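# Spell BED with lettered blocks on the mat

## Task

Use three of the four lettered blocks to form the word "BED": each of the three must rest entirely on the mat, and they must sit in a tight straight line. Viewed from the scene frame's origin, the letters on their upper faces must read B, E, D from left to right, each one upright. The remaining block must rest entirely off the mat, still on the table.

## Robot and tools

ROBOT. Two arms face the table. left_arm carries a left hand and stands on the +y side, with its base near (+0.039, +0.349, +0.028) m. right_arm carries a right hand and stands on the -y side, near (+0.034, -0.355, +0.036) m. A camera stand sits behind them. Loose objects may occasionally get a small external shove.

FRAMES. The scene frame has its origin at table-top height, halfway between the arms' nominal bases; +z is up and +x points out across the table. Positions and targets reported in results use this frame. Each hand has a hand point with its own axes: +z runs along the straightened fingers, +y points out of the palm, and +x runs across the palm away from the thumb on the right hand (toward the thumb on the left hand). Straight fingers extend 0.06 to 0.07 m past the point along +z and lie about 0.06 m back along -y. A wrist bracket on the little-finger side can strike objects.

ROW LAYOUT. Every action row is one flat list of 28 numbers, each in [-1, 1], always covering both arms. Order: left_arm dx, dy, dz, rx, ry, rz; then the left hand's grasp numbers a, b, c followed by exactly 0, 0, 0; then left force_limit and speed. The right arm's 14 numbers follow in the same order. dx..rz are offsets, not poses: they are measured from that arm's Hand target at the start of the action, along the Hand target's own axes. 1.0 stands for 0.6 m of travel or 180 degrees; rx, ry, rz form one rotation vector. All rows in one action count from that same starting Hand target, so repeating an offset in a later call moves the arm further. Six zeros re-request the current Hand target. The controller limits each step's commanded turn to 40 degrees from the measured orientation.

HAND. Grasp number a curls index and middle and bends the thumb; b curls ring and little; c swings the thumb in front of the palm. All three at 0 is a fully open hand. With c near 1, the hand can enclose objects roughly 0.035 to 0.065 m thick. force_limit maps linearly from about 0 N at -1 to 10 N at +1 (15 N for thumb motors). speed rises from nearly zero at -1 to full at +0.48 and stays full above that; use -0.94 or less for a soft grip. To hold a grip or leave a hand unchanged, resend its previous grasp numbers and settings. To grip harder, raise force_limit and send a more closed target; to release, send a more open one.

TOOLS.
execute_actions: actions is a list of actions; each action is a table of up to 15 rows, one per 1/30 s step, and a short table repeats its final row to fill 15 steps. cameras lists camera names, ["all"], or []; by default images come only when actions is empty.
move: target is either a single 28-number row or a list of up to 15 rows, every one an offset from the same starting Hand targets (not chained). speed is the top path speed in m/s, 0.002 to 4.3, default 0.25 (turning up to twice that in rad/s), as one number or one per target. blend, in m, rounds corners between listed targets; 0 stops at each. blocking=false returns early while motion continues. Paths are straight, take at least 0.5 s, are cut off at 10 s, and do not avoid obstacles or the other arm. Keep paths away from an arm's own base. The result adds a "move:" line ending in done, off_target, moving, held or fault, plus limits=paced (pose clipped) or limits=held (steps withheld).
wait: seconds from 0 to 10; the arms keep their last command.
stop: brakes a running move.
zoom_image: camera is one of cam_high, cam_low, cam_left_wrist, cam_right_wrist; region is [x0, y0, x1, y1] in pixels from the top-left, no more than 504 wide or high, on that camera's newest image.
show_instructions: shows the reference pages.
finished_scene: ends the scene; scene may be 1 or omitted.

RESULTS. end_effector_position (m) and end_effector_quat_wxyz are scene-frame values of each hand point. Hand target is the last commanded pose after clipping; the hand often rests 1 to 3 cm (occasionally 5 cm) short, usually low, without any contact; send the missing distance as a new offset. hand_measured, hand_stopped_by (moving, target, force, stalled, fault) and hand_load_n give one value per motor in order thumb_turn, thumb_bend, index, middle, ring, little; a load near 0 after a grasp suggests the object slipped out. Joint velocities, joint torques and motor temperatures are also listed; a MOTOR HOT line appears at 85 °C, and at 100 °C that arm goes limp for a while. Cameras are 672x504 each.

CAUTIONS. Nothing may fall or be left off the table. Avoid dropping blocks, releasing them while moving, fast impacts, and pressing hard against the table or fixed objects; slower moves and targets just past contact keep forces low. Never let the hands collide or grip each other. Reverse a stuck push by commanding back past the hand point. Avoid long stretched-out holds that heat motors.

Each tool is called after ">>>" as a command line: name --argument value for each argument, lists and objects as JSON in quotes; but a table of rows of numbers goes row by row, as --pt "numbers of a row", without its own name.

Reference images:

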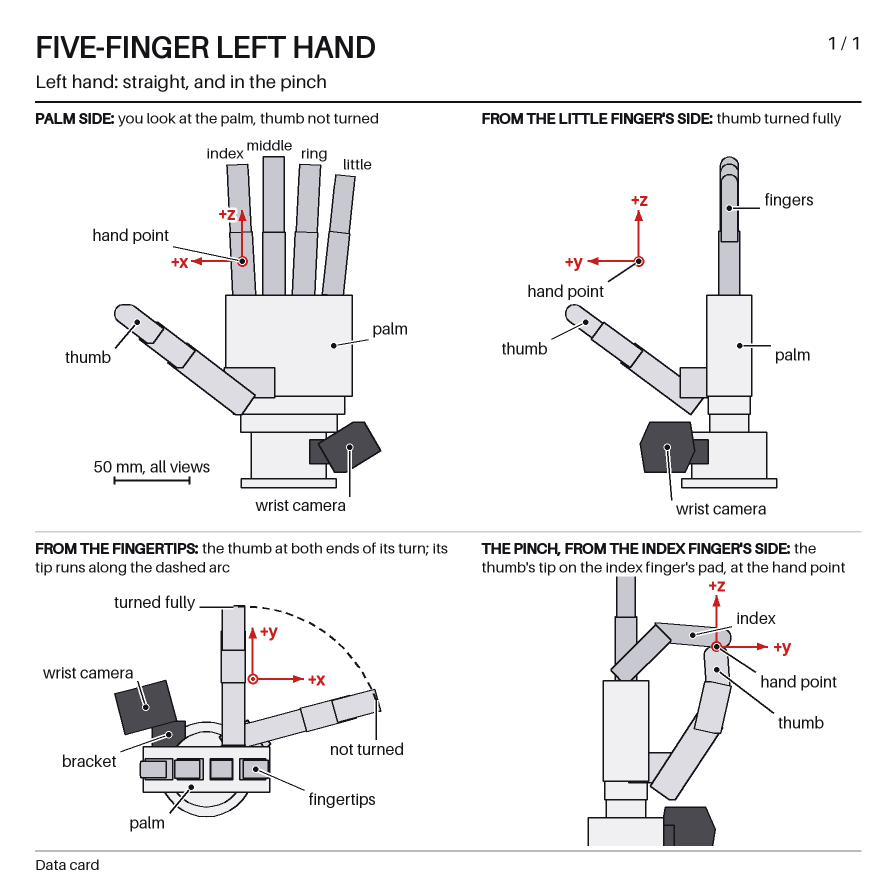

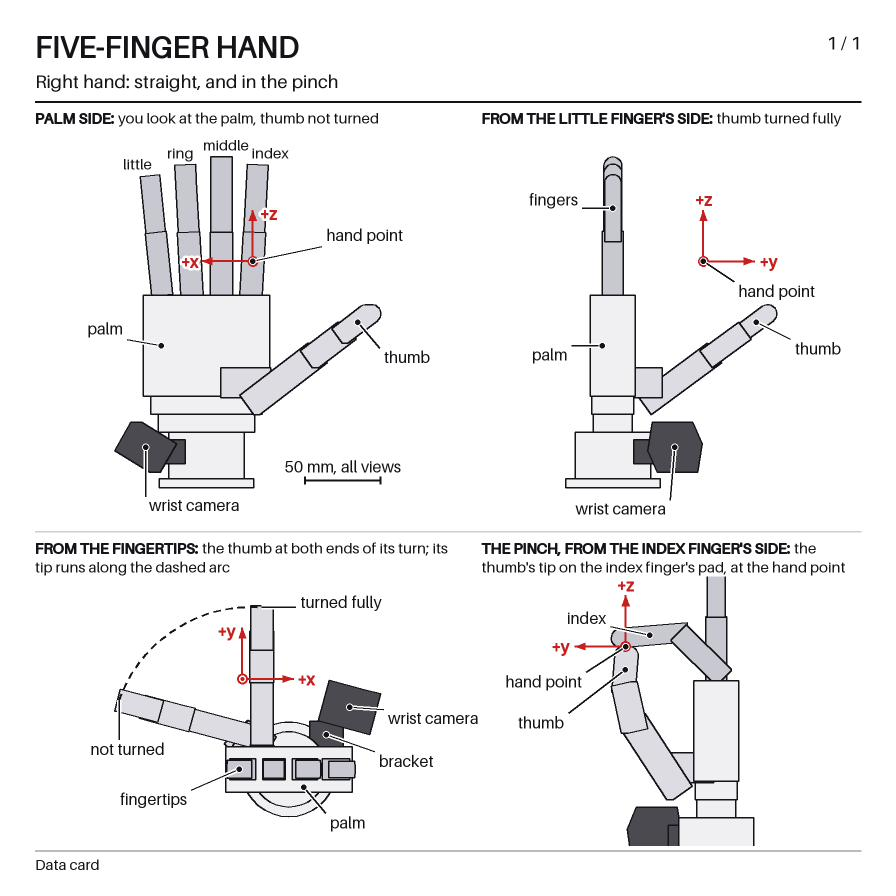

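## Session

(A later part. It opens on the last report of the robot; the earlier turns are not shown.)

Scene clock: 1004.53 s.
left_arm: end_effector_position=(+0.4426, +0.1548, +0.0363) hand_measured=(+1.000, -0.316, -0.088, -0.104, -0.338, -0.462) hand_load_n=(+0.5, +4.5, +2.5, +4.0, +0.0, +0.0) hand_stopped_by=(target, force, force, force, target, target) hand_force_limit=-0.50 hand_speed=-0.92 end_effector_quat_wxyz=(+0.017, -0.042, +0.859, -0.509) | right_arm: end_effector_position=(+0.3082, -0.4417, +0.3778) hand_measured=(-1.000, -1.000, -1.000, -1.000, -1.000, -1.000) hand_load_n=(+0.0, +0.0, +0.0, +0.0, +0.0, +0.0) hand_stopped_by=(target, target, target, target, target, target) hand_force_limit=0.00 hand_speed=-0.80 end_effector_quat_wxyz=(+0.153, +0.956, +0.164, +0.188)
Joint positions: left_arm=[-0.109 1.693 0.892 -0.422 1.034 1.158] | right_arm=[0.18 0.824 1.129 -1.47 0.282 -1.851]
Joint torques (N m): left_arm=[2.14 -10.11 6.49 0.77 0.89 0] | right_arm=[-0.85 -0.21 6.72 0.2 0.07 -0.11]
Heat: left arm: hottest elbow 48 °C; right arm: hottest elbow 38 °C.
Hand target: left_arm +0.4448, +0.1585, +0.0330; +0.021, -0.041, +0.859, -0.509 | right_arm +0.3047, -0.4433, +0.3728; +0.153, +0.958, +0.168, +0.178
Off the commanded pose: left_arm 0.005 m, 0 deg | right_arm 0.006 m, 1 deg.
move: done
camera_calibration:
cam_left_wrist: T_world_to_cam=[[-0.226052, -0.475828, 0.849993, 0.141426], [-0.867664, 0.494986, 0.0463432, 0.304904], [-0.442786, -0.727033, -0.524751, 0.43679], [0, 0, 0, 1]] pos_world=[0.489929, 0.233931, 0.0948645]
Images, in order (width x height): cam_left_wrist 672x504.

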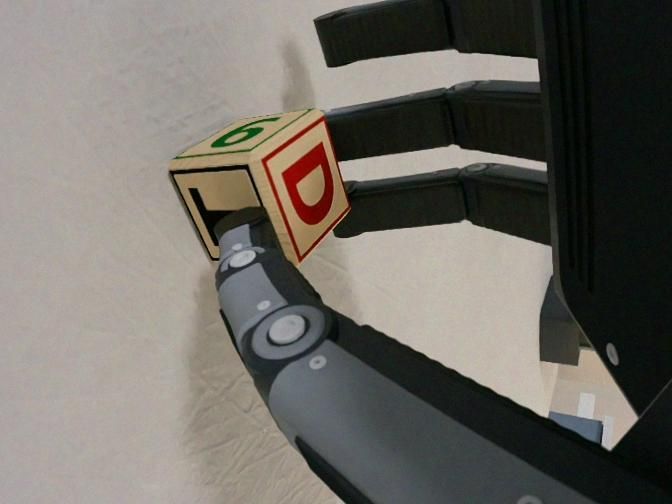

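>>> move --pt "0.0006 -0.0876 -0.0479 0 0 0 0.62 0.3 1.0 0 0 0 -0.5 -0.92 0 0 0 0 0 0 0 0 0 0 0 0 0.0 -0.8" --pt "-0.2085 -0.4717 0.48 0.0023 -0.3549 -0.1941 0.62 0.3 1.0 0 0 0 -0.5 -0.92 0 0 0 0 0 0 0 0 0 0 0 0 0.0 -0.8" --speed '[0.1, 0.25]' --blend '[0.03, 0]' --cameras '["cam_left_wrist", "cam_high"]'

>>> zoom_image --camera "cam_left_wrist" --region '[0, 0, 360, 300]'

>>> zoom_image --camera "cam_high" --region '[270, 130, 350, 210]'

Scene clock: 1035.90 s.
left_arm: end_effector_position=(+0.5925, -0.2029, +0.1212) hand_measured=(+1.000, -0.316, -0.088, -0.104, -0.338, -0.462) hand_load_n=(+0.5, +4.5, +2.0, +4.0, +0.0, +0.0) hand_stopped_by=(target, force, force, force, target, target) hand_force_limit=-0.50 hand_speed=-0.92 end_effector_quat_wxyz=(+0.320, -0.538, +0.681, -0.380) | right_arm: end_effector_position=(+0.3082, -0.4417, +0.3778) hand_measured=(-1.000, -1.000, -1.000, -1.000, -1.000, -1.000) hand_load_n=(+0.0, +0.0, +0.0, +0.0, +0.0, +0.0) hand_stopped_by=(target, target, target, target, target, target) hand_force_limit=0.00 hand_speed=-0.80 end_effector_quat_wxyz=(+0.153, +0.956, +0.164, +0.188)
Joint positions: left_arm=[-0.852 2.012 1.593 -0.22 -0.556 -0.341] | right_arm=[0.18 0.824 1.129 -1.47 0.282 -1.851]
Joint torques (N m): left_arm=[1.49 -16.09 13.75 1.06 -0.31 -0.27] | right_arm=[-0.85 -0.15 6.72 0.18 0.07 -0.11]
Heat: left arm: hottest elbow 47 °C; right arm: hottest elbow 38 °C.
Hand target: left_arm +0.6055, -0.2169, +0.1422; +0.319, -0.543, +0.668, -0.397 | right_arm +0.3047, -0.4433, +0.3728; +0.153, +0.958, +0.168, +0.178
Off the commanded pose: left_arm 0.028 m, 3 deg | right_arm 0.006 m, 1 deg.
move: off_target (left_arm); blend cut to 0.0299 m at target 1
camera_calibration:
cam_left_wrist: T_world_to_cam=[[0.401762, -0.397934, 0.824764, -0.420206], [-0.734092, -0.678375, 0.0302894, 0.292794], [0.547446, -0.617622, -0.564665, -0.272068], [0, 0, 0, 1]] pos_world=[0.532703, -0.136625, 0.184075]
Images, in order (width x height): cam_high 672x504, cam_left_wrist 672x504.

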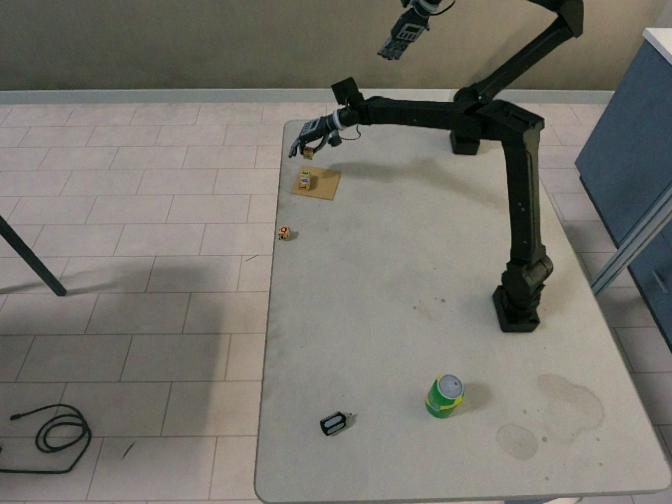

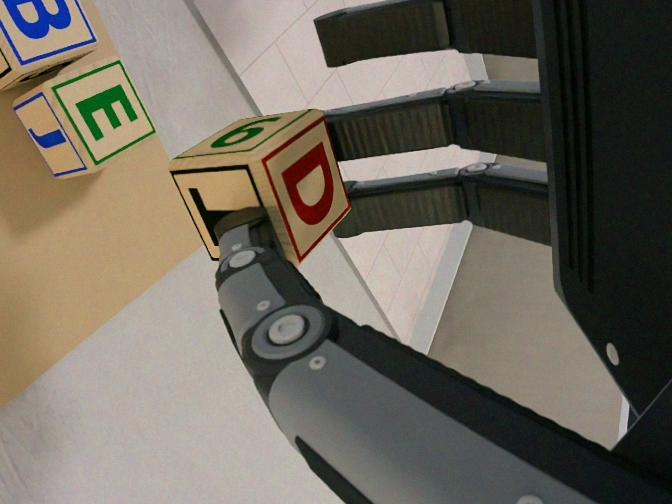

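Scaled by 1.400 from the camera's 672x504 image, which has a finer 960x720 frame.

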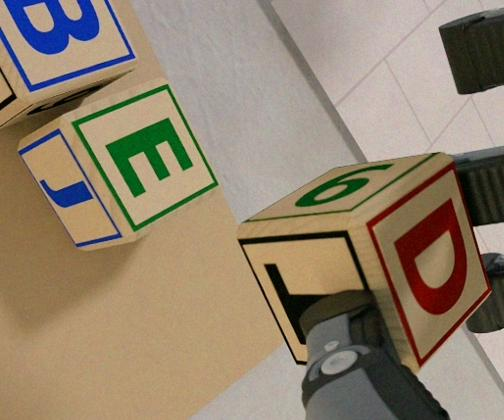

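Scaled by 6.300 from the camera's 672x504 image, which has a finer 960x720 frame.

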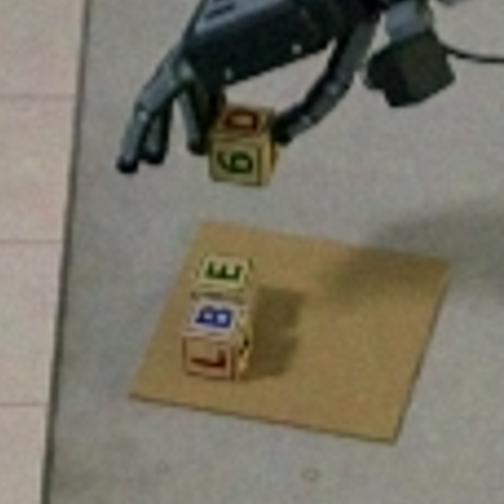

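>>> move --target '[0.008, 0.0442, 0.0308, 0.0056, 0.0064, -0.0111, 0.62, 0.3, 1.0, 0, 0, 0, -0.5, -0.92, 0, 0, 0, 0, 0, 0, 0, 0, 0, 0, 0, 0, 0.0, -0.8]' --speed 0.1 --cameras '["cam_left_wrist", "cam_high"]'

>>> zoom_image --camera "cam_left_wrist" --region '[0, 0, 360, 300]'

>>> zoom_image --camera "cam_high" --region '[270, 130, 350, 210]'

Scene clock: 1064.67 s.
left_arm: end_effector_position=(+0.6001, -0.2161, +0.1023) hand_measured=(+1.000, -0.316, -0.088, -0.104, -0.338, -0.462) hand_load_n=(+1.0, +4.5, +2.0, +4.0, +0.0, +0.0) hand_stopped_by=(target, force, force, force, target, target) hand_force_limit=-0.50 hand_speed=-0.92 end_effector_quat_wxyz=(+0.312, -0.543, +0.669, -0.400) | right_arm: end_effector_position=(+0.3082, -0.4417, +0.3778) hand_measured=(-1.000, -1.000, -1.000, -1.000, -1.000, -1.000) hand_load_n=(+0.0, +0.0, +0.0, +0.0, +0.0, +0.0) hand_stopped_by=(target, target, target, target, target, target) hand_force_limit=0.00 hand_speed=-0.80 end_effector_quat_wxyz=(+0.153, +0.956, +0.164, +0.188)
Joint positions: left_arm=[-0.852 2.057 1.593 -0.138 -0.545 -0.361] | right_arm=[0.18 0.824 1.129 -1.47 0.282 -1.851]
Joint torques (N m): left_arm=[1.61 -16.44 10.32 2.3 -0.15 -0.27] | right_arm=[-0.85 -0.21 6.72 0.2 0.07 -0.11]
Heat: left arm: hottest elbow 51 °C; right arm: hottest elbow 39 °C.
Hand target: left_arm +0.6078, -0.2225, +0.1102; +0.310, -0.548, +0.658, -0.414 | right_arm +0.3047, -0.4433, +0.3728; +0.153, +0.958, +0.168, +0.178
Off the commanded pose: left_arm 0.013 m, 2 deg | right_arm 0.006 m, 1 deg.
move: off_target (left_arm)
camera_calibration:
cam_left_wrist: T_world_to_cam=[[0.389399, -0.356971, 0.849082, -0.399219], [-0.733962, -0.677205, 0.0518931, 0.288035], [0.556478, -0.643401, -0.525706, -0.309982], [0, 0, 0, 1]] pos_world=[0.53936, -0.146893, 0.161063]
Images, in order (width x height): cam_high 672x504, cam_left_wrist 672x504.

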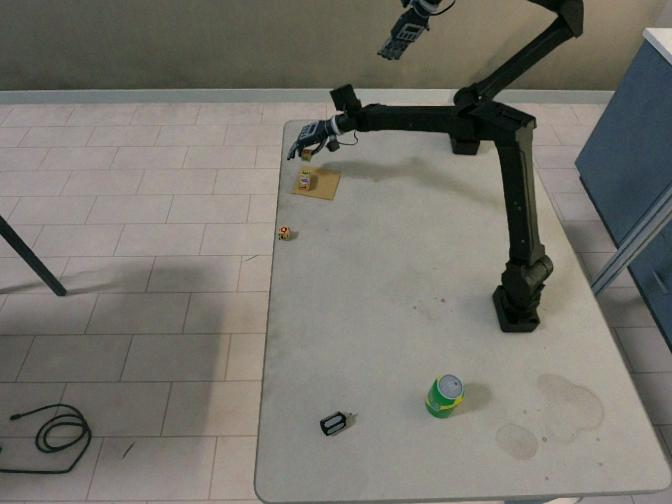

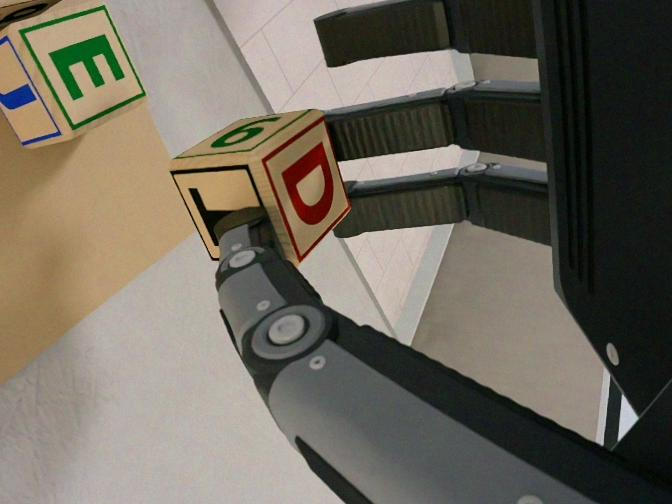

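Scaled by 1.400 from the camera's 672x504 image, which has a finer 960x720 frame.

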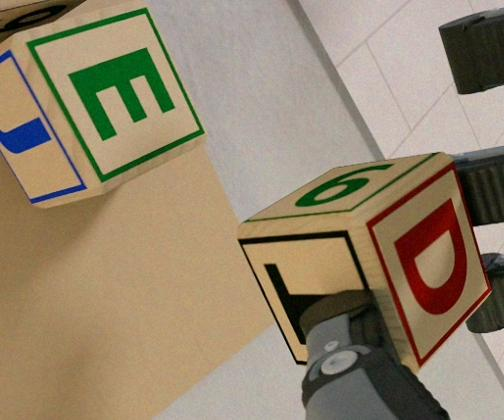

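Scaled by 6.300 from the camera's 672x504 image, which has a finer 960x720 frame.

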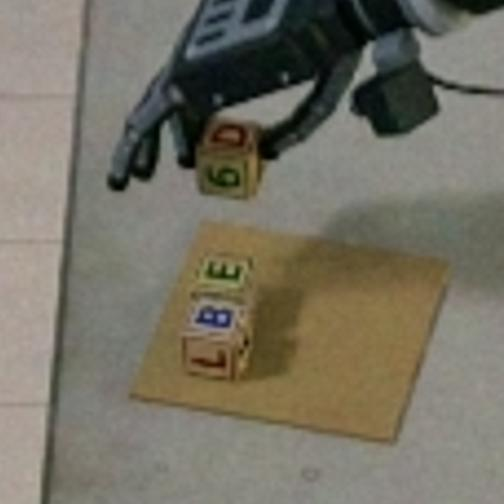

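>>> move --target '[-0.0132, 0.0367, 0.0085, 0, -0.0072, -0.0042, 0.62, 0.3, 1.0, 0, 0, 0, -0.5, -0.92, 0, 0, 0, 0, 0, 0, 0, 0, 0, 0, 0, 0, 0.0, -0.8]' --speed 0.08 --cameras '["cam_left_wrist", "cam_high"]'

>>> zoom_image --camera "cam_left_wrist" --region '[0, 0, 360, 300]'

>>> zoom_image --camera "cam_high" --region '[270, 130, 350, 210]'

Scene clock: 1084.83 s.
left_arm: end_effector_position=(+0.6004, -0.2119, +0.0907) hand_measured=(+1.000, -0.316, -0.088, -0.104, -0.338, -0.462) hand_load_n=(+1.0, +4.5, +2.5, +3.5, +0.0, +0.0) hand_stopped_by=(target, force, force, force, target, target) hand_force_limit=-0.50 hand_speed=-0.92 end_effector_quat_wxyz=(+0.316, -0.552, +0.658, -0.404) | right_arm: end_effector_position=(+0.3082, -0.4417, +0.3778) hand_measured=(-1.000, -1.000, -1.000, -1.000, -1.000, -1.000) hand_load_n=(+0.0, +0.0, +0.0, +0.0, +0.0, +0.0) hand_stopped_by=(target, target, target, target, target, target) hand_force_limit=0.00 hand_speed=-0.80 end_effector_quat_wxyz=(+0.153, +0.956, +0.164, +0.188)
Joint positions: left_arm=[-0.852 2.065 1.564 -0.094 -0.564 -0.381] | right_arm=[0.18 0.824 1.129 -1.47 0.282 -1.851]
Joint torques (N m): left_arm=[1.61 -16.09 9.05 2.28 -0.31 -0.28] | right_arm=[-0.79 -0.21 6.72 0.18 0.07 -0.11]
Heat: left arm: hottest elbow 51 °C; right arm: hottest elbow 39 °C.
Hand target: left_arm +0.6036, -0.2146, +0.0879; +0.315, -0.557, +0.650, -0.410 | right_arm +0.3047, -0.4433, +0.3728; +0.153, +0.958, +0.168, +0.178
Off the commanded pose: left_arm 0.005 m, 1 deg | right_arm 0.006 m, 1 deg.
move: done
camera_calibration:
cam_left_wrist: T_world_to_cam=[[0.390355, -0.333813, 0.858016, -0.384352], [-0.717102, -0.694717, 0.0559653, 0.277397], [0.577397, -0.637132, -0.510565, -0.326151], [0, 0, 0, 1]] pos_world=[0.537275, -0.14339, 0.147735]
Images, in order (width x height): cam_high 672x504, cam_left_wrist 672x504.

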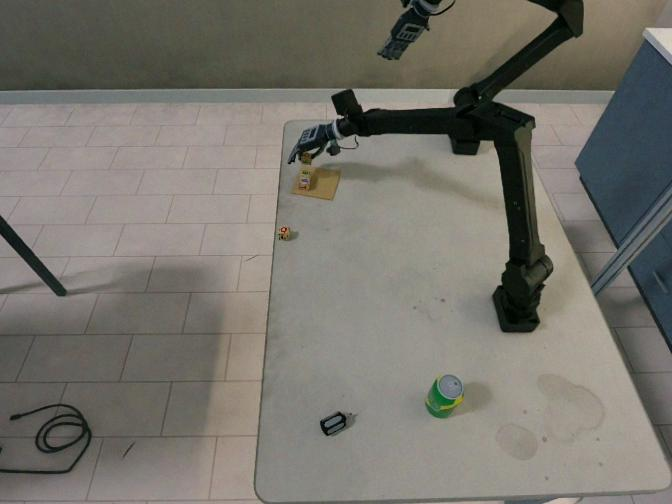

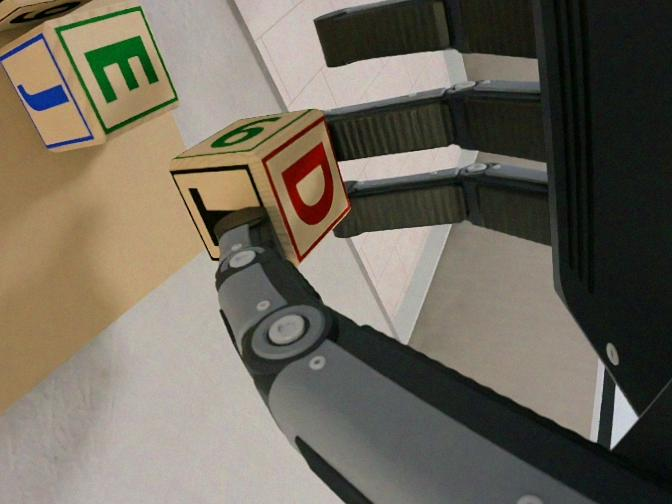

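Scaled by 1.400 from the camera's 672x504 image, which has a finer 960x720 frame.

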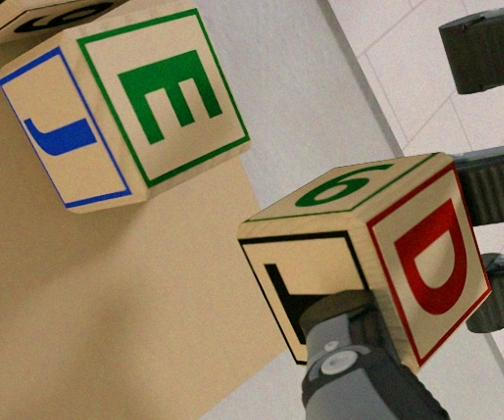

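Scaled by 6.300 from the camera's 672x504 image, which has a finer 960x720 frame.

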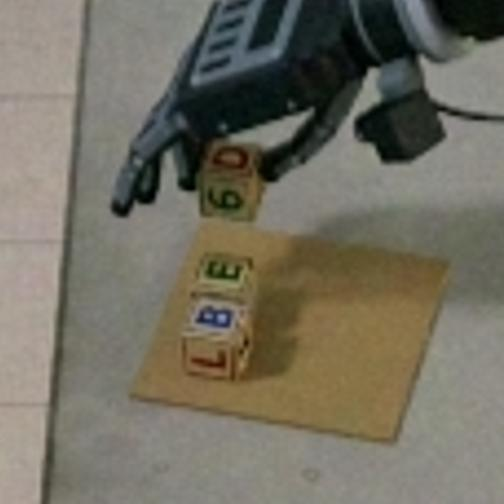

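>>> move --target '[-0.0062, 0.0325, 0.0095, 0, -0.0025, 0.0043, 0.62, 0.3, 1.0, 0, 0, 0, -0.5, -0.92, 0, 0, 0, 0, 0, 0, 0, 0, 0, 0, 0, 0, 0.0, -0.8]' --speed 0.08 --cameras '["cam_left_wrist", "cam_high"]'

>>> zoom_image --camera "cam_left_wrist" --region '[0, 0, 360, 300]'

>>> zoom_image --camera "cam_high" --region '[270, 130, 350, 210]'

Scene clock: 1101.20 s.
left_arm: end_effector_position=(+0.5988, -0.2070, +0.0696) hand_measured=(+1.000, -0.316, -0.088, -0.104, -0.338, -0.462) hand_load_n=(+0.5, +4.5, +2.5, +4.0, +0.0, +0.0) hand_stopped_by=(target, force, force, force, target, target) hand_force_limit=-0.50 hand_speed=-0.92 end_effector_quat_wxyz=(+0.320, -0.553, +0.657, -0.400) | right_arm: end_effector_position=(+0.3082, -0.4417, +0.3778) hand_measured=(-1.000, -1.000, -1.000, -1.000, -1.000, -1.000) hand_load_n=(+0.5, +0.0, +0.0, +0.0, +0.0, +0.0) hand_stopped_by=(target, target, target, target, target, target) hand_force_limit=0.00 hand_speed=-0.80 end_effector_quat_wxyz=(+0.153, +0.956, +0.164, +0.188)
Joint positions: left_arm=[-0.852 2.084 1.537 -0.055 -0.574 -0.381] | right_arm=[0.18 0.824 1.129 -1.47 0.282 -1.851]
Joint torques (N m): left_arm=[1.2 -16.44 8.77 2.28 -0.31 -0.16] | right_arm=[-0.73 -0.21 6.74 0.18 0.07 -0.11]
Heat: left arm: hottest elbow 52 °C; right arm: hottest elbow 39 °C.
Hand target: left_arm +0.6002, -0.2111, +0.0678; +0.320, -0.554, +0.653, -0.406 | right_arm +0.3047, -0.4433, +0.3728; +0.153, +0.958, +0.168, +0.178
Off the commanded pose: left_arm 0.005 m, 1 deg | right_arm 0.006 m, 1 deg.
move: done
camera_calibration:
cam_left_wrist: T_world_to_cam=[[0.393404, -0.337865, 0.855033, -0.366423], [-0.711046, -0.701364, 0.0500125, 0.276252], [0.582792, -0.627643, -0.516157, -0.333777], [0, 0, 0, 1]] pos_world=[0.535102, -0.139541, 0.127206]
Images, in order (width x height): cam_high 672x504, cam_left_wrist 672x504.

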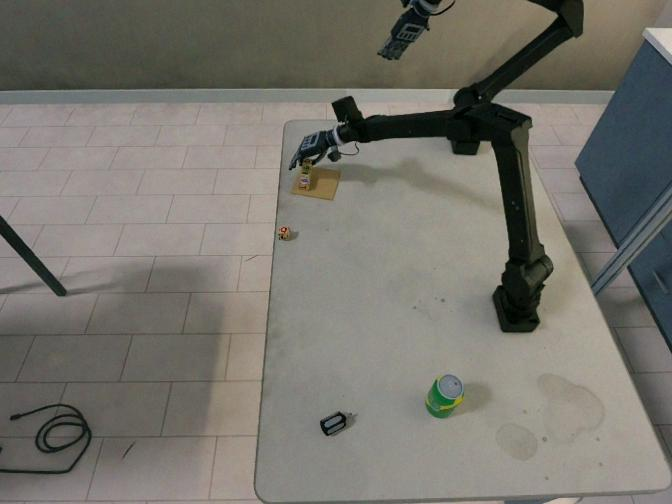

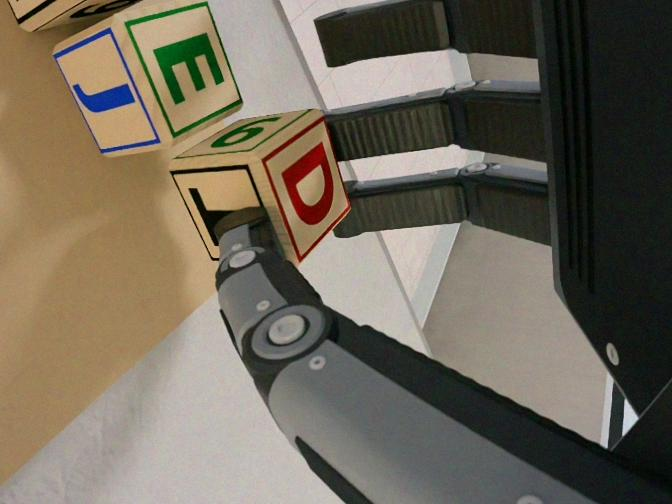

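Scaled by 1.400 from the camera's 672x504 image, which has a finer 960x720 frame.

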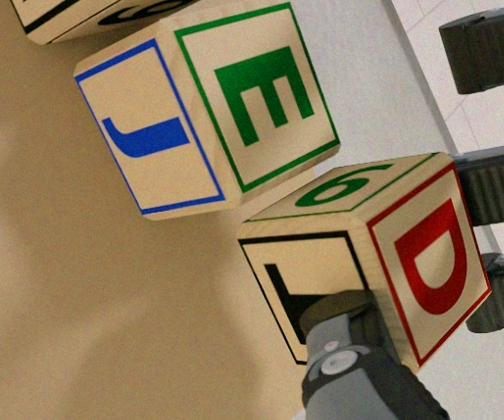

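Scaled by 6.300 from the camera's 672x504 image, which has a finer 960x720 frame.

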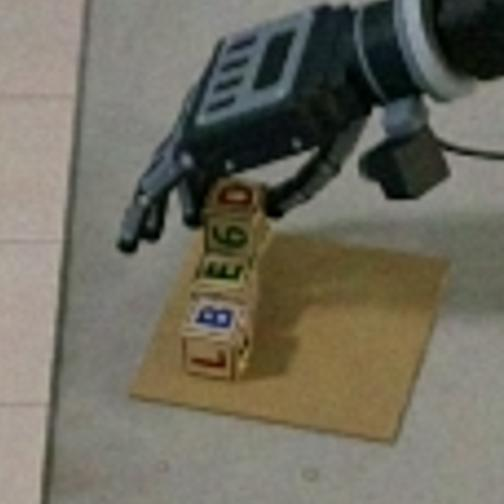

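>>> move --target '[0.0018, 0.0206, 0.0114, 0, 0, 0, 0.62, 0.3, 1.0, 0, 0, 0, -0.5, -0.92, 0, 0, 0, 0, 0, 0, 0, 0, 0, 0, 0, 0, 0.0, -0.8]' --speed 0.06 --cameras '["cam_left_wrist"]'

>>> zoom_image --camera "cam_left_wrist" --region '[0, 0, 360, 300]'

Scene clock: 1117.40 s.
left_arm: end_effector_position=(+0.6006, -0.2088, +0.0583) hand_measured=(+1.000, -0.316, -0.088, -0.104, -0.338, -0.462) hand_load_n=(+1.0, +4.5, +2.0, +4.0, +0.0, +0.0) hand_stopped_by=(target, force, force, force, target, target) hand_force_limit=-0.50 hand_speed=-0.92 end_effector_quat_wxyz=(+0.321, -0.553, +0.656, -0.401) | right_arm: end_effector_position=(+0.3082, -0.4417, +0.3778) hand_measured=(-1.000, -1.000, -1.000, -1.000, -1.000, -1.000) hand_load_n=(+0.0, +0.0, +0.0, +0.0, +0.0, +0.0) hand_stopped_by=(target, target, target, target, target, target) hand_force_limit=0.00 hand_speed=-0.80 end_effector_quat_wxyz=(+0.153, +0.956, +0.164, +0.188)
Joint positions: left_arm=[-0.852 2.105 1.537 -0.03 -0.575 -0.381] | right_arm=[0.18 0.824 1.129 -1.47 0.282 -1.851]
Joint torques (N m): left_arm=[1.14 -16.5 8.44 2.3 -0.3 -0.19] | right_arm=[-0.85 -0.26 6.72 0.17 0.07 -0.11]
Heat: left arm: hottest elbow 52 °C; right arm: hottest elbow 39 °C.
Hand target: left_arm +0.6002, -0.2127, +0.0539; +0.320, -0.554, +0.653, -0.406 | right_arm +0.3047, -0.4433, +0.3728; +0.153, +0.958, +0.168, +0.178
Off the commanded pose: left_arm 0.006 m, 1 deg | right_arm 0.006 m, 1 deg.
move: done
camera_calibration:
cam_left_wrist: T_world_to_cam=[[0.391134, -0.33538, 0.85705, -0.356425], [-0.710504, -0.701945, 0.04957, 0.27639], [0.584977, -0.628326, -0.512843, -0.343483], [0, 0, 0, 1]] pos_world=[0.536716, -0.141347, 0.115621]
Images, in order (width x height): cam_left_wrist 672x504.

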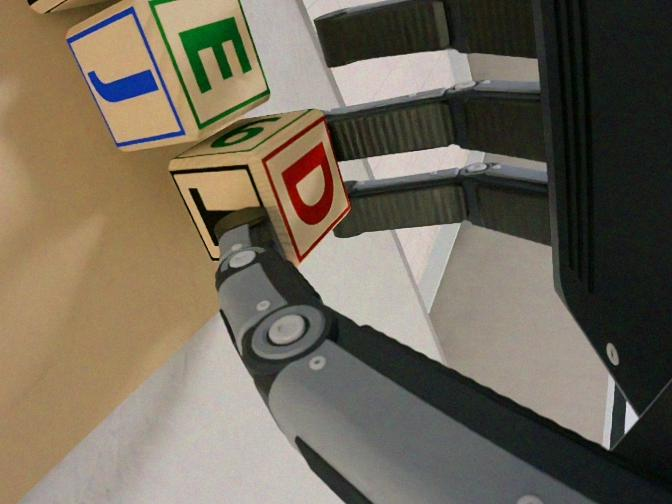

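Scaled by 1.400 from the camera's 672x504 image, which has a finer 960x720 frame.

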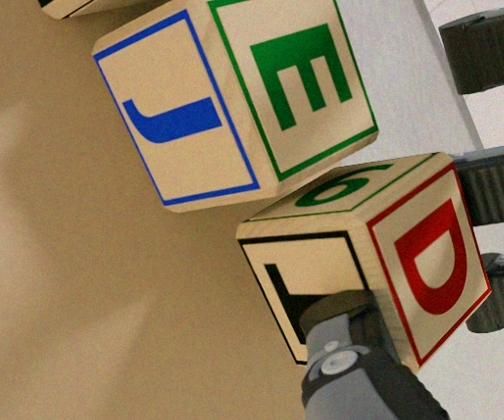

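>>> move --target '[-0.0013, 0.012, 0.0023, 0, 0, 0, 0.62, 0.3, 1.0, 0, 0, 0, -0.5, -0.92, 0, 0, 0, 0, 0, 0, 0, 0, 0, 0, 0, 0, 0.0, -0.8]' --speed 0.06

>>> move --target '[-0.0002, 0.0074, 0.0039, 0, 0, 0, 0.62, 0.3, 1.0, 0, 0, 0, -0.5, -0.92, 0, 0, 0, 0, 0, 0, 0, 0, 0, 0, 0, 0, 0.0, -0.8]' --speed 0.06 --cameras '["cam_left_wrist"]'

Scene clock: 1126.40 s.
left_arm: end_effector_position=(+0.5993, -0.2070, +0.0530) hand_measured=(+1.000, -0.316, -0.088, -0.104, -0.338, -0.462) hand_load_n=(+0.5, +4.5, +2.5, +3.5, +0.0, +0.0) hand_stopped_by=(target, force, force, force, target, target) hand_force_limit=-0.50 hand_speed=-0.92 end_effector_quat_wxyz=(+0.321, -0.553, +0.655, -0.402) | right_arm: end_effector_position=(+0.3082, -0.4417, +0.3778) hand_measured=(-1.000, -1.000, -1.000, -1.000, -1.000, -1.000) hand_load_n=(+0.0, +0.0, +0.0, +0.0, +0.0, +0.0) hand_stopped_by=(target, target, target, target, target, target) hand_force_limit=0.00 hand_speed=-0.80 end_effector_quat_wxyz=(+0.153, +0.956, +0.164, +0.188)
Joint positions: left_arm=[-0.852 2.108 1.524 -0.013 -0.577 -0.381] | right_arm=[0.18 0.824 1.129 -1.47 0.282 -1.851]
Joint torques (N m): left_arm=[1.08 -16.09 8.43 2.32 -0.32 -0.2] | right_arm=[-0.85 -0.21 6.72 0.18 0.07 -0.11]
Heat: left arm: hottest elbow 51 °C; right arm: hottest elbow 39 °C.
Hand target: left_arm +0.5982, -0.2118, +0.0468; +0.320, -0.554, +0.653, -0.406 | right_arm +0.3047, -0.4433, +0.3728; +0.153, +0.958, +0.168, +0.178
Off the commanded pose: left_arm 0.008 m, 1 deg | right_arm 0.006 m, 1 deg.
move: done

Scene clock: 1127.17 s.
left_arm: end_effector_position=(+0.5999, -0.2077, +0.0488) hand_measured=(+1.000, -0.316, -0.088, -0.104, -0.338, -0.462) hand_load_n=(+0.5, +4.5, +2.5, +3.5, -0.5, +0.0) hand_stopped_by=(target, force, force, force, target, target) hand_force_limit=-0.50 hand_speed=-0.92 end_effector_quat_wxyz=(+0.321, -0.553, +0.655, -0.402) | right_arm: end_effector_position=(+0.3082, -0.4417, +0.3778) hand_measured=(-1.000, -1.000, -1.000, -1.000, -1.000, -1.000) hand_load_n=(+0.0, +0.0, +0.0, +0.0, +0.0, +0.0) hand_stopped_by=(target, target, target, target, target, target) hand_force_limit=0.00 hand_speed=-0.80 end_effector_quat_wxyz=(+0.153, +0.956, +0.164, +0.188)
Joint positions: left_arm=[-0.852 2.116 1.524 -0.003 -0.577 -0.381] | right_arm=[0.18 0.824 1.129 -1.47 0.282 -1.851]
Joint torques (N m): left_arm=[1.03 -16.32 8.24 2.29 -0.31 -0.2] | right_arm=[-0.85 -0.26 6.72 0.18 0.07 -0.11]
Heat: left arm: hottest elbow 51 °C; right arm: hottest elbow 39 °C.
Hand target: left_arm +0.5982, -0.2118, +0.0419; +0.320, -0.554, +0.653, -0.406 | right_arm +0.3047, -0.4433, +0.3728; +0.153, +0.958, +0.168, +0.178
Off the commanded pose: left_arm 0.008 m, 0 deg | right_arm 0.006 m, 1 deg.
move: done
camera_calibration:
cam_left_wrist: T_world_to_cam=[[0.389126, -0.333174, 0.858823, -0.346006], [-0.709989, -0.702495, 0.0491626, 0.276777], [0.586939, -0.628885, -0.509908, -0.348723], [0, 0, 0, 1]] pos_world=[0.535828, -0.140152, 0.105734]
Images, in order (width x height): cam_left_wrist 672x504.

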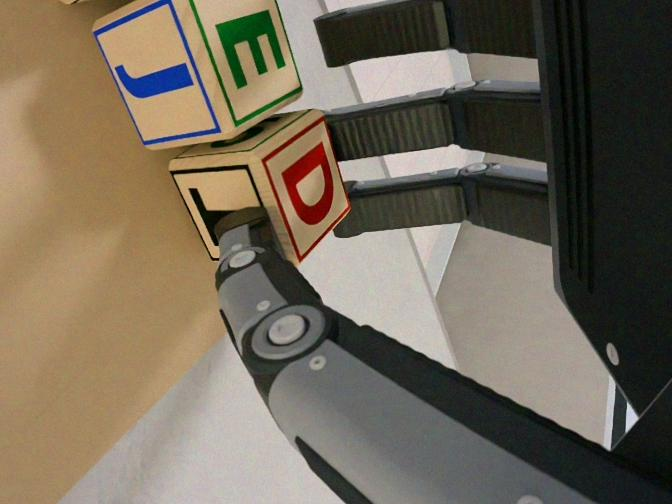

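>>> move --target '[-0.0002, 0.0059, 0.0031, 0, 0, 0, 0.62, 0.3, 1.0, 0, 0, 0, -0.5, -0.92, 0, 0, 0, 0, 0, 0, 0, 0, 0, 0, 0, 0, 0.0, -0.8]' --speed 0.06

>>> move --target '[-0.0002, 0.0059, 0.0031, 0, 0, 0, 0.62, 0.3, 1.0, 0, 0, 0, -0.5, -0.92, 0, 0, 0, 0, 0, 0, 0, 0, 0, 0, 0, 0, 0.0, -0.8]' --speed 0.06 --cameras '["cam_left_wrist", "cam_high"]'

>>> zoom_image --camera "cam_high" --region '[270, 130, 350, 210]'

Scene clock: 1131.50 s.
left_arm: end_effector_position=(+0.6003, -0.2079, +0.0463) hand_measured=(+1.000, -0.316, -0.088, -0.104, -0.338, -0.462) hand_load_n=(+0.5, +4.0, +2.5, +4.0, +0.0, +0.0) hand_stopped_by=(target, force, force, force, target, target) hand_force_limit=-0.50 hand_speed=-0.92 end_effector_quat_wxyz=(+0.322, -0.553, +0.654, -0.404) | right_arm: end_effector_position=(+0.3082, -0.4417, +0.3778) hand_measured=(-1.000, -1.000, -1.000, -1.000, -1.000, -1.000) hand_load_n=(+0.0, +0.0, +0.0, +0.0, +0.0, +0.0) hand_stopped_by=(target, target, target, target, target, target) hand_force_limit=0.00 hand_speed=-0.80 end_effector_quat_wxyz=(+0.153, +0.956, +0.164, +0.188)
Joint positions: left_arm=[-0.852 2.12 1.522 0.007 -0.577 -0.381] | right_arm=[0.18 0.824 1.129 -1.47 0.282 -1.851]
Joint torques (N m): left_arm=[1.08 -16.09 8.23 2.24 -0.28 -0.2] | right_arm=[-0.85 -0.21 6.72 0.18 0.07 -0.11]
Heat: left arm: hottest elbow 52 °C; right arm: hottest elbow 39 °C.
Hand target: left_arm +0.5982, -0.2118, +0.0377; +0.320, -0.554, +0.653, -0.406 | right_arm +0.3047, -0.4433, +0.3728; +0.153, +0.958, +0.168, +0.178
Off the commanded pose: left_arm 0.010 m, 0 deg | right_arm 0.006 m, 1 deg.
move: done

Scene clock: 1132.20 s.
left_arm: end_effector_position=(+0.6010, -0.2087, +0.0462) hand_measured=(+1.000, -0.316, -0.088, -0.104, -0.338, -0.462) hand_load_n=(+0.5, +4.0, +2.5, +4.0, +0.0, +0.0) hand_stopped_by=(target, force, force, force, target, target) hand_force_limit=-0.50 hand_speed=-0.92 end_effector_quat_wxyz=(+0.322, -0.553, +0.652, -0.406) | right_arm: end_effector_position=(+0.3082, -0.4417, +0.3778) hand_measured=(-1.000, -1.000, -1.000, -1.000, -1.000, -1.000) hand_load_n=(+0.0, +0.0, +0.0, +0.0, +0.0, +0.0) hand_stopped_by=(target, target, target, target, target, target) hand_force_limit=0.00 hand_speed=-0.80 end_effector_quat_wxyz=(+0.153, +0.956, +0.164, +0.188)
Joint positions: left_arm=[-0.852 2.122 1.522 0.014 -0.578 -0.381] | right_arm=[0.18 0.824 1.129 -1.47 0.282 -1.851]
Joint torques (N m): left_arm=[1.14 -15.91 8.08 2.28 -0.28 -0.2] | right_arm=[-0.85 -0.21 6.72 0.17 0.07 -0.11]
Heat: left arm: hottest elbow 51 °C; right arm: hottest elbow 39 °C.
Hand target: left_arm +0.5982, -0.2118, +0.0338; +0.320, -0.554, +0.653, -0.406 | right_arm +0.3047, -0.4433, +0.3728; +0.153, +0.958, +0.168, +0.178
Off the commanded pose: left_arm 0.013 m, 0 deg | right_arm 0.006 m, 1 deg.
move: off_target (left_arm)
camera_calibration:
cam_left_wrist: T_world_to_cam=[[0.38437, -0.327621, 0.86309, -0.340706], [-0.709561, -0.702927, 0.0491722, 0.276731], [0.590579, -0.631315, -0.502651, -0.354291], [0, 0, 0, 1]] pos_world=[0.536551, -0.14077, 0.102367]
Images, in order (width x height): cam_high 672x504, cam_left_wrist 672x504.

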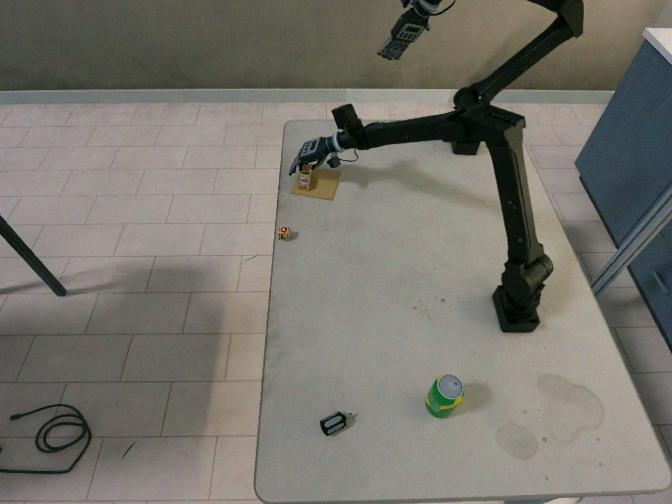

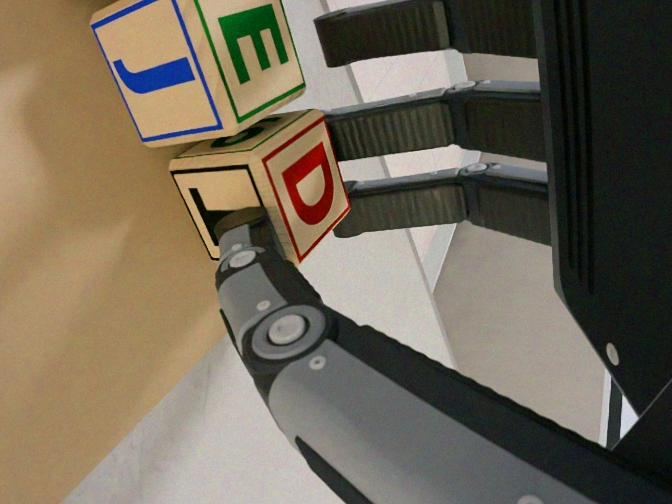

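Scaled by 6.300 from the camera's 672x504 image, which has a finer 960x720 frame.

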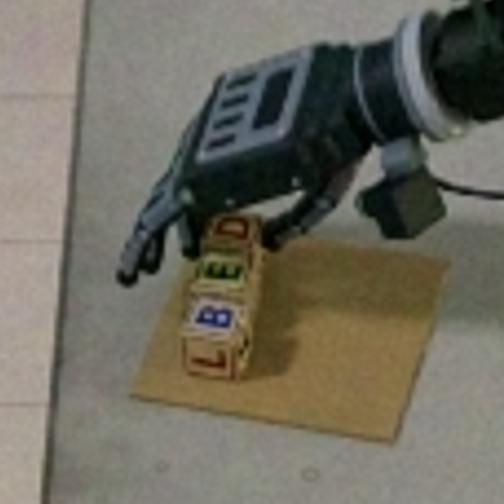

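>>> move --pt "0.0004 -0.0118 -0.0062 0 0 0 0.62 0.3 1.0 0 0 0 -0.5 -0.92 0 0 0 0 0 0 0 0 0 0 0 0 0.0 -0.8" --pt "0.0004 -0.0118 -0.0062 0 0 0 0.27 0.3 1.0 0 0 0 -0.2 -0.8 0 0 0 0 0 0 0 0 0 0 0 0 0.0 -0.8" --speed 0.06 --cameras '["cam_left_wrist", "cam_high"]'

>>> zoom_image --camera "cam_left_wrist" --region '[60, 0, 400, 300]'

Scene clock: 1139.40 s.
left_arm: end_effector_position=(+0.6010, -0.2087, +0.0462) hand_measured=(+1.000, -0.538, -0.520, -0.536, -0.390, -0.428) hand_load_n=(+0.0, +0.0, -0.5, +0.0, +0.0, +0.0) hand_stopped_by=(target, target, target, target, target, target) hand_force_limit=-0.20 hand_speed=-0.80 end_effector_quat_wxyz=(+0.322, -0.553, +0.652, -0.406) | right_arm: end_effector_position=(+0.3082, -0.4417, +0.3778) hand_measured=(-1.000, -1.000, -1.000, -1.000, -1.000, -1.000) hand_load_n=(+0.0, +0.0, +0.0, +0.0, +0.0, -0.5) hand_stopped_by=(target, target, target, target, target, target) hand_force_limit=0.00 hand_speed=-0.80 end_effector_quat_wxyz=(+0.153, +0.956, +0.164, +0.188)
Joint positions: left_arm=[-0.852 2.122 1.522 0.014 -0.578 -0.381] | right_arm=[0.18 0.824 1.129 -1.47 0.282 -1.851]
Joint torques (N m): left_arm=[1.08 -16.67 8.43 1.58 -0.27 -0.18] | right_arm=[-0.79 -0.21 6.72 0.18 0.07 -0.11]
Heat: left arm: hottest elbow 51 °C; right arm: hottest elbow 39 °C.
Hand target: left_arm +0.5982, -0.2118, +0.0418; +0.320, -0.554, +0.653, -0.406 | right_arm +0.3047, -0.4433, +0.3728; +0.153, +0.958, +0.168, +0.178
Off the commanded pose: left_arm 0.006 m, 0 deg | right_arm 0.006 m, 1 deg.
move: done
camera_calibration:
cam_left_wrist: T_world_to_cam=[[0.38437, -0.327621, 0.86309, -0.340706], [-0.709561, -0.702927, 0.0491722, 0.276731], [0.590579, -0.631315, -0.502651, -0.354291], [0, 0, 0, 1]] pos_world=[0.536551, -0.14077, 0.102367]
Images, in order (width x height): cam_high 672x504, cam_left_wrist 672x504.

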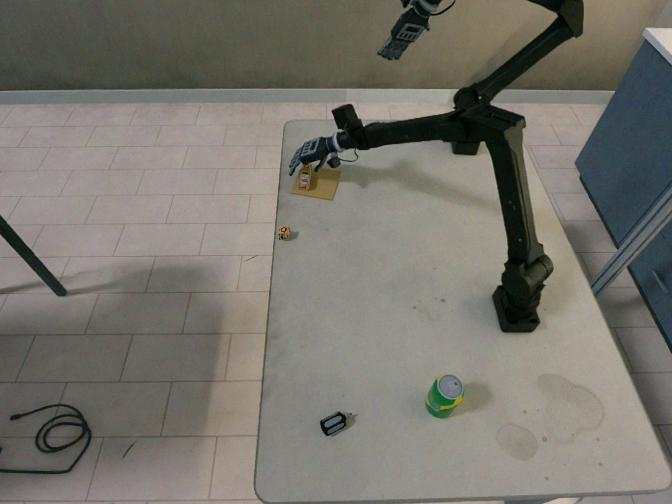

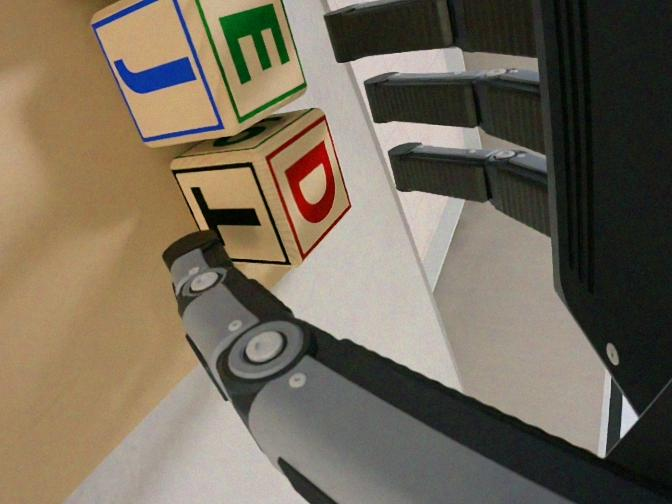

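Scaled by 1.482 from the camera's 672x504 image, which has a finer 960x720 frame.

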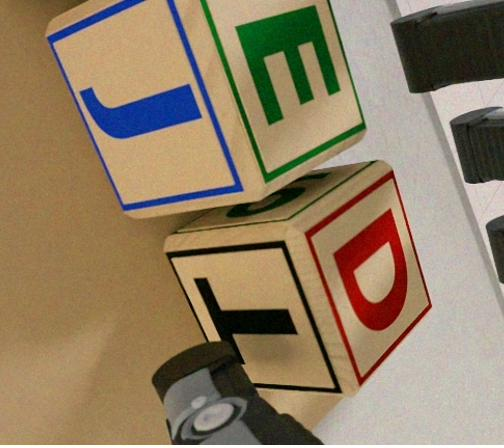

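>>> move --pt "-0.0053 -0.1475 -0.0778 0 0 0 0.27 0.3 1.0 0 0 0 -0.2 -0.5 0 0 0 0 0 0 0 0 0 0 0 0 0.0 -0.8" --pt "-0.02 -0.15 -0.35 0 0 0 0.27 0.3 1.0 0 0 0 -0.2 -0.5 0 0 0 0 0 0 0 0 0 0 0 0 0.0 -0.8" --speed '[0.1, 0.25]' --blend '[0.02, 0]' --cameras '["all"]'

>>> zoom_image --camera "cam_high" --region '[285, 155, 350, 210]'

>>> zoom_image --camera "cam_left_wrist" --region '[0, 0, 400, 400]'

Scene clock: 1147.27 s.
left_arm: end_effector_position=(+0.4583, -0.1707, +0.2172) hand_measured=(+1.000, -0.538, -0.520, -0.536, -0.390, -0.428) hand_load_n=(+0.0, +0.0, +0.0, +0.0, +0.0, +0.0) hand_stopped_by=(target, target, target, target, target, target) hand_force_limit=-0.20 hand_speed=-0.50 end_effector_quat_wxyz=(+0.321, -0.548, +0.657, -0.406) | right_arm: end_effector_position=(+0.3082, -0.4417, +0.3778) hand_measured=(-1.000, -1.000, -1.000, -1.000, -1.000, -1.000) hand_load_n=(+0.0, +0.0, +0.0, +0.0, +0.0, +0.0) hand_stopped_by=(target, target, target, target, target, target) hand_force_limit=0.00 hand_speed=-0.80 end_effector_quat_wxyz=(+0.153, +0.956, +0.164, +0.188)
Joint positions: left_arm=[-1.006 1.65 1.314 -0.311 -0.694 -0.477] | right_arm=[0.18 0.824 1.129 -1.47 0.282 -1.851]
Joint torques (N m): left_arm=[1.73 -12.98 9.5 1.01 -0.35 -0.27] | right_arm=[-0.79 -0.21 6.72 0.17 0.07 -0.11]
Heat: left arm: hottest elbow 50 °C; right arm: hottest elbow 39 °C.
Hand target: left_arm +0.4600, -0.1684, +0.2188; +0.320, -0.554, +0.653, -0.406 | right_arm +0.3047, -0.4433, +0.3728; +0.153, +0.958, +0.168, +0.178
Off the commanded pose: left_arm 0.003 m, 1 deg | right_arm 0.006 m, 1 deg.
move: done
camera_calibration:
cam_left_wrist: T_world_to_cam=[[0.378924, -0.337973, 0.861505, -0.419918], [-0.719045, -0.693558, 0.0441783, 0.200718], [0.582573, -0.636201, -0.505823, -0.156664], [0, 0, 0, 1]] pos_world=[0.394711, -0.102381, 0.27365]
cam_right_wrist: T_world_to_cam=[[0.452041, -0.765693, 0.457574, -0.651954], [-0.887977, -0.337633, 0.312252, 0.00128185], [-0.0845971, -0.547466, -0.832541, 0.216692], [0, 0, 0, 1]] pos_world=[0.314179, -0.380132, 0.478322]

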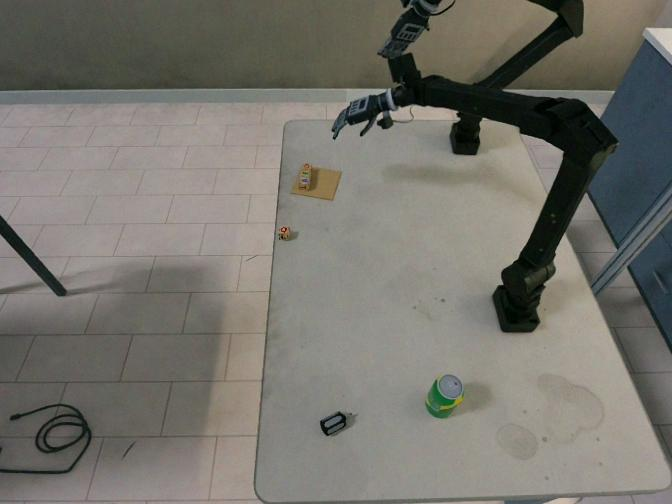

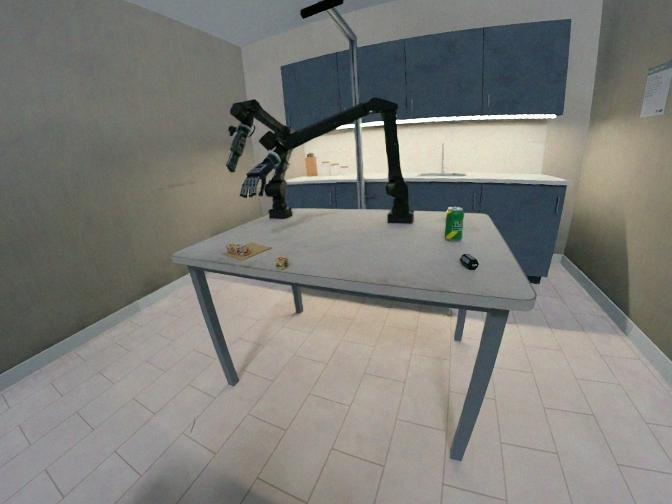

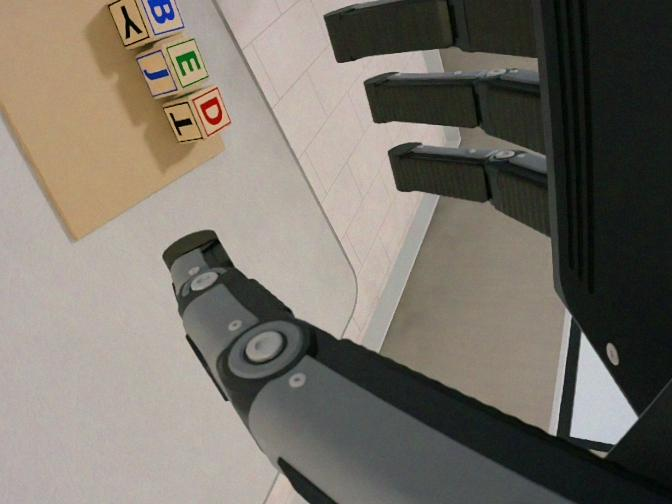

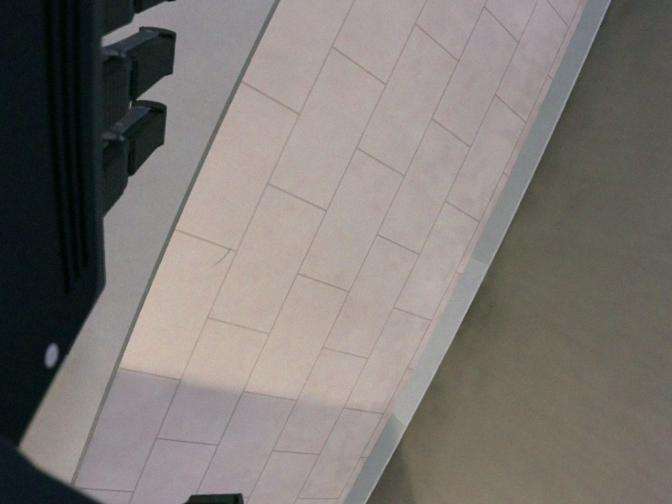

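Scaled by 7.754 from the camera's 672x504 image, which has a finer 960x720 frame.

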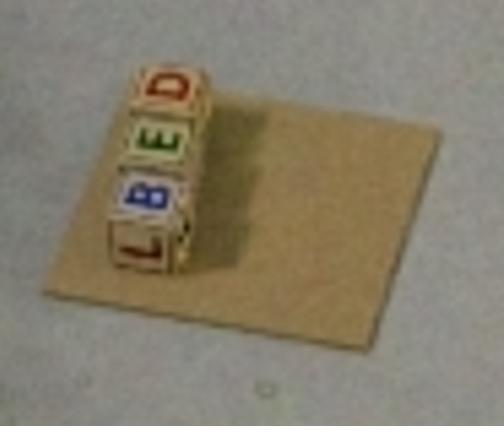

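Scaled by 1.260 from the camera's 672x504 image, which has a finer 960x720 frame.

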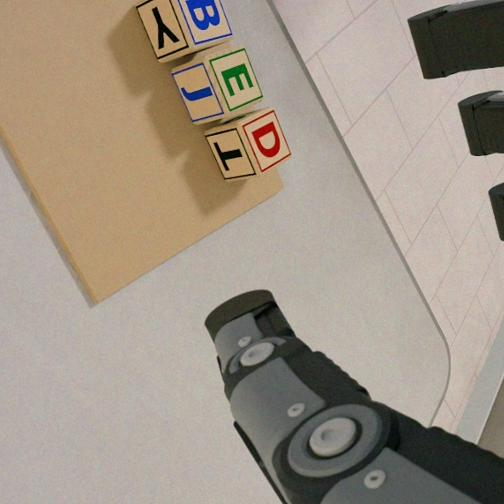

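>>> finished_scene

The scene is finished: the task was done.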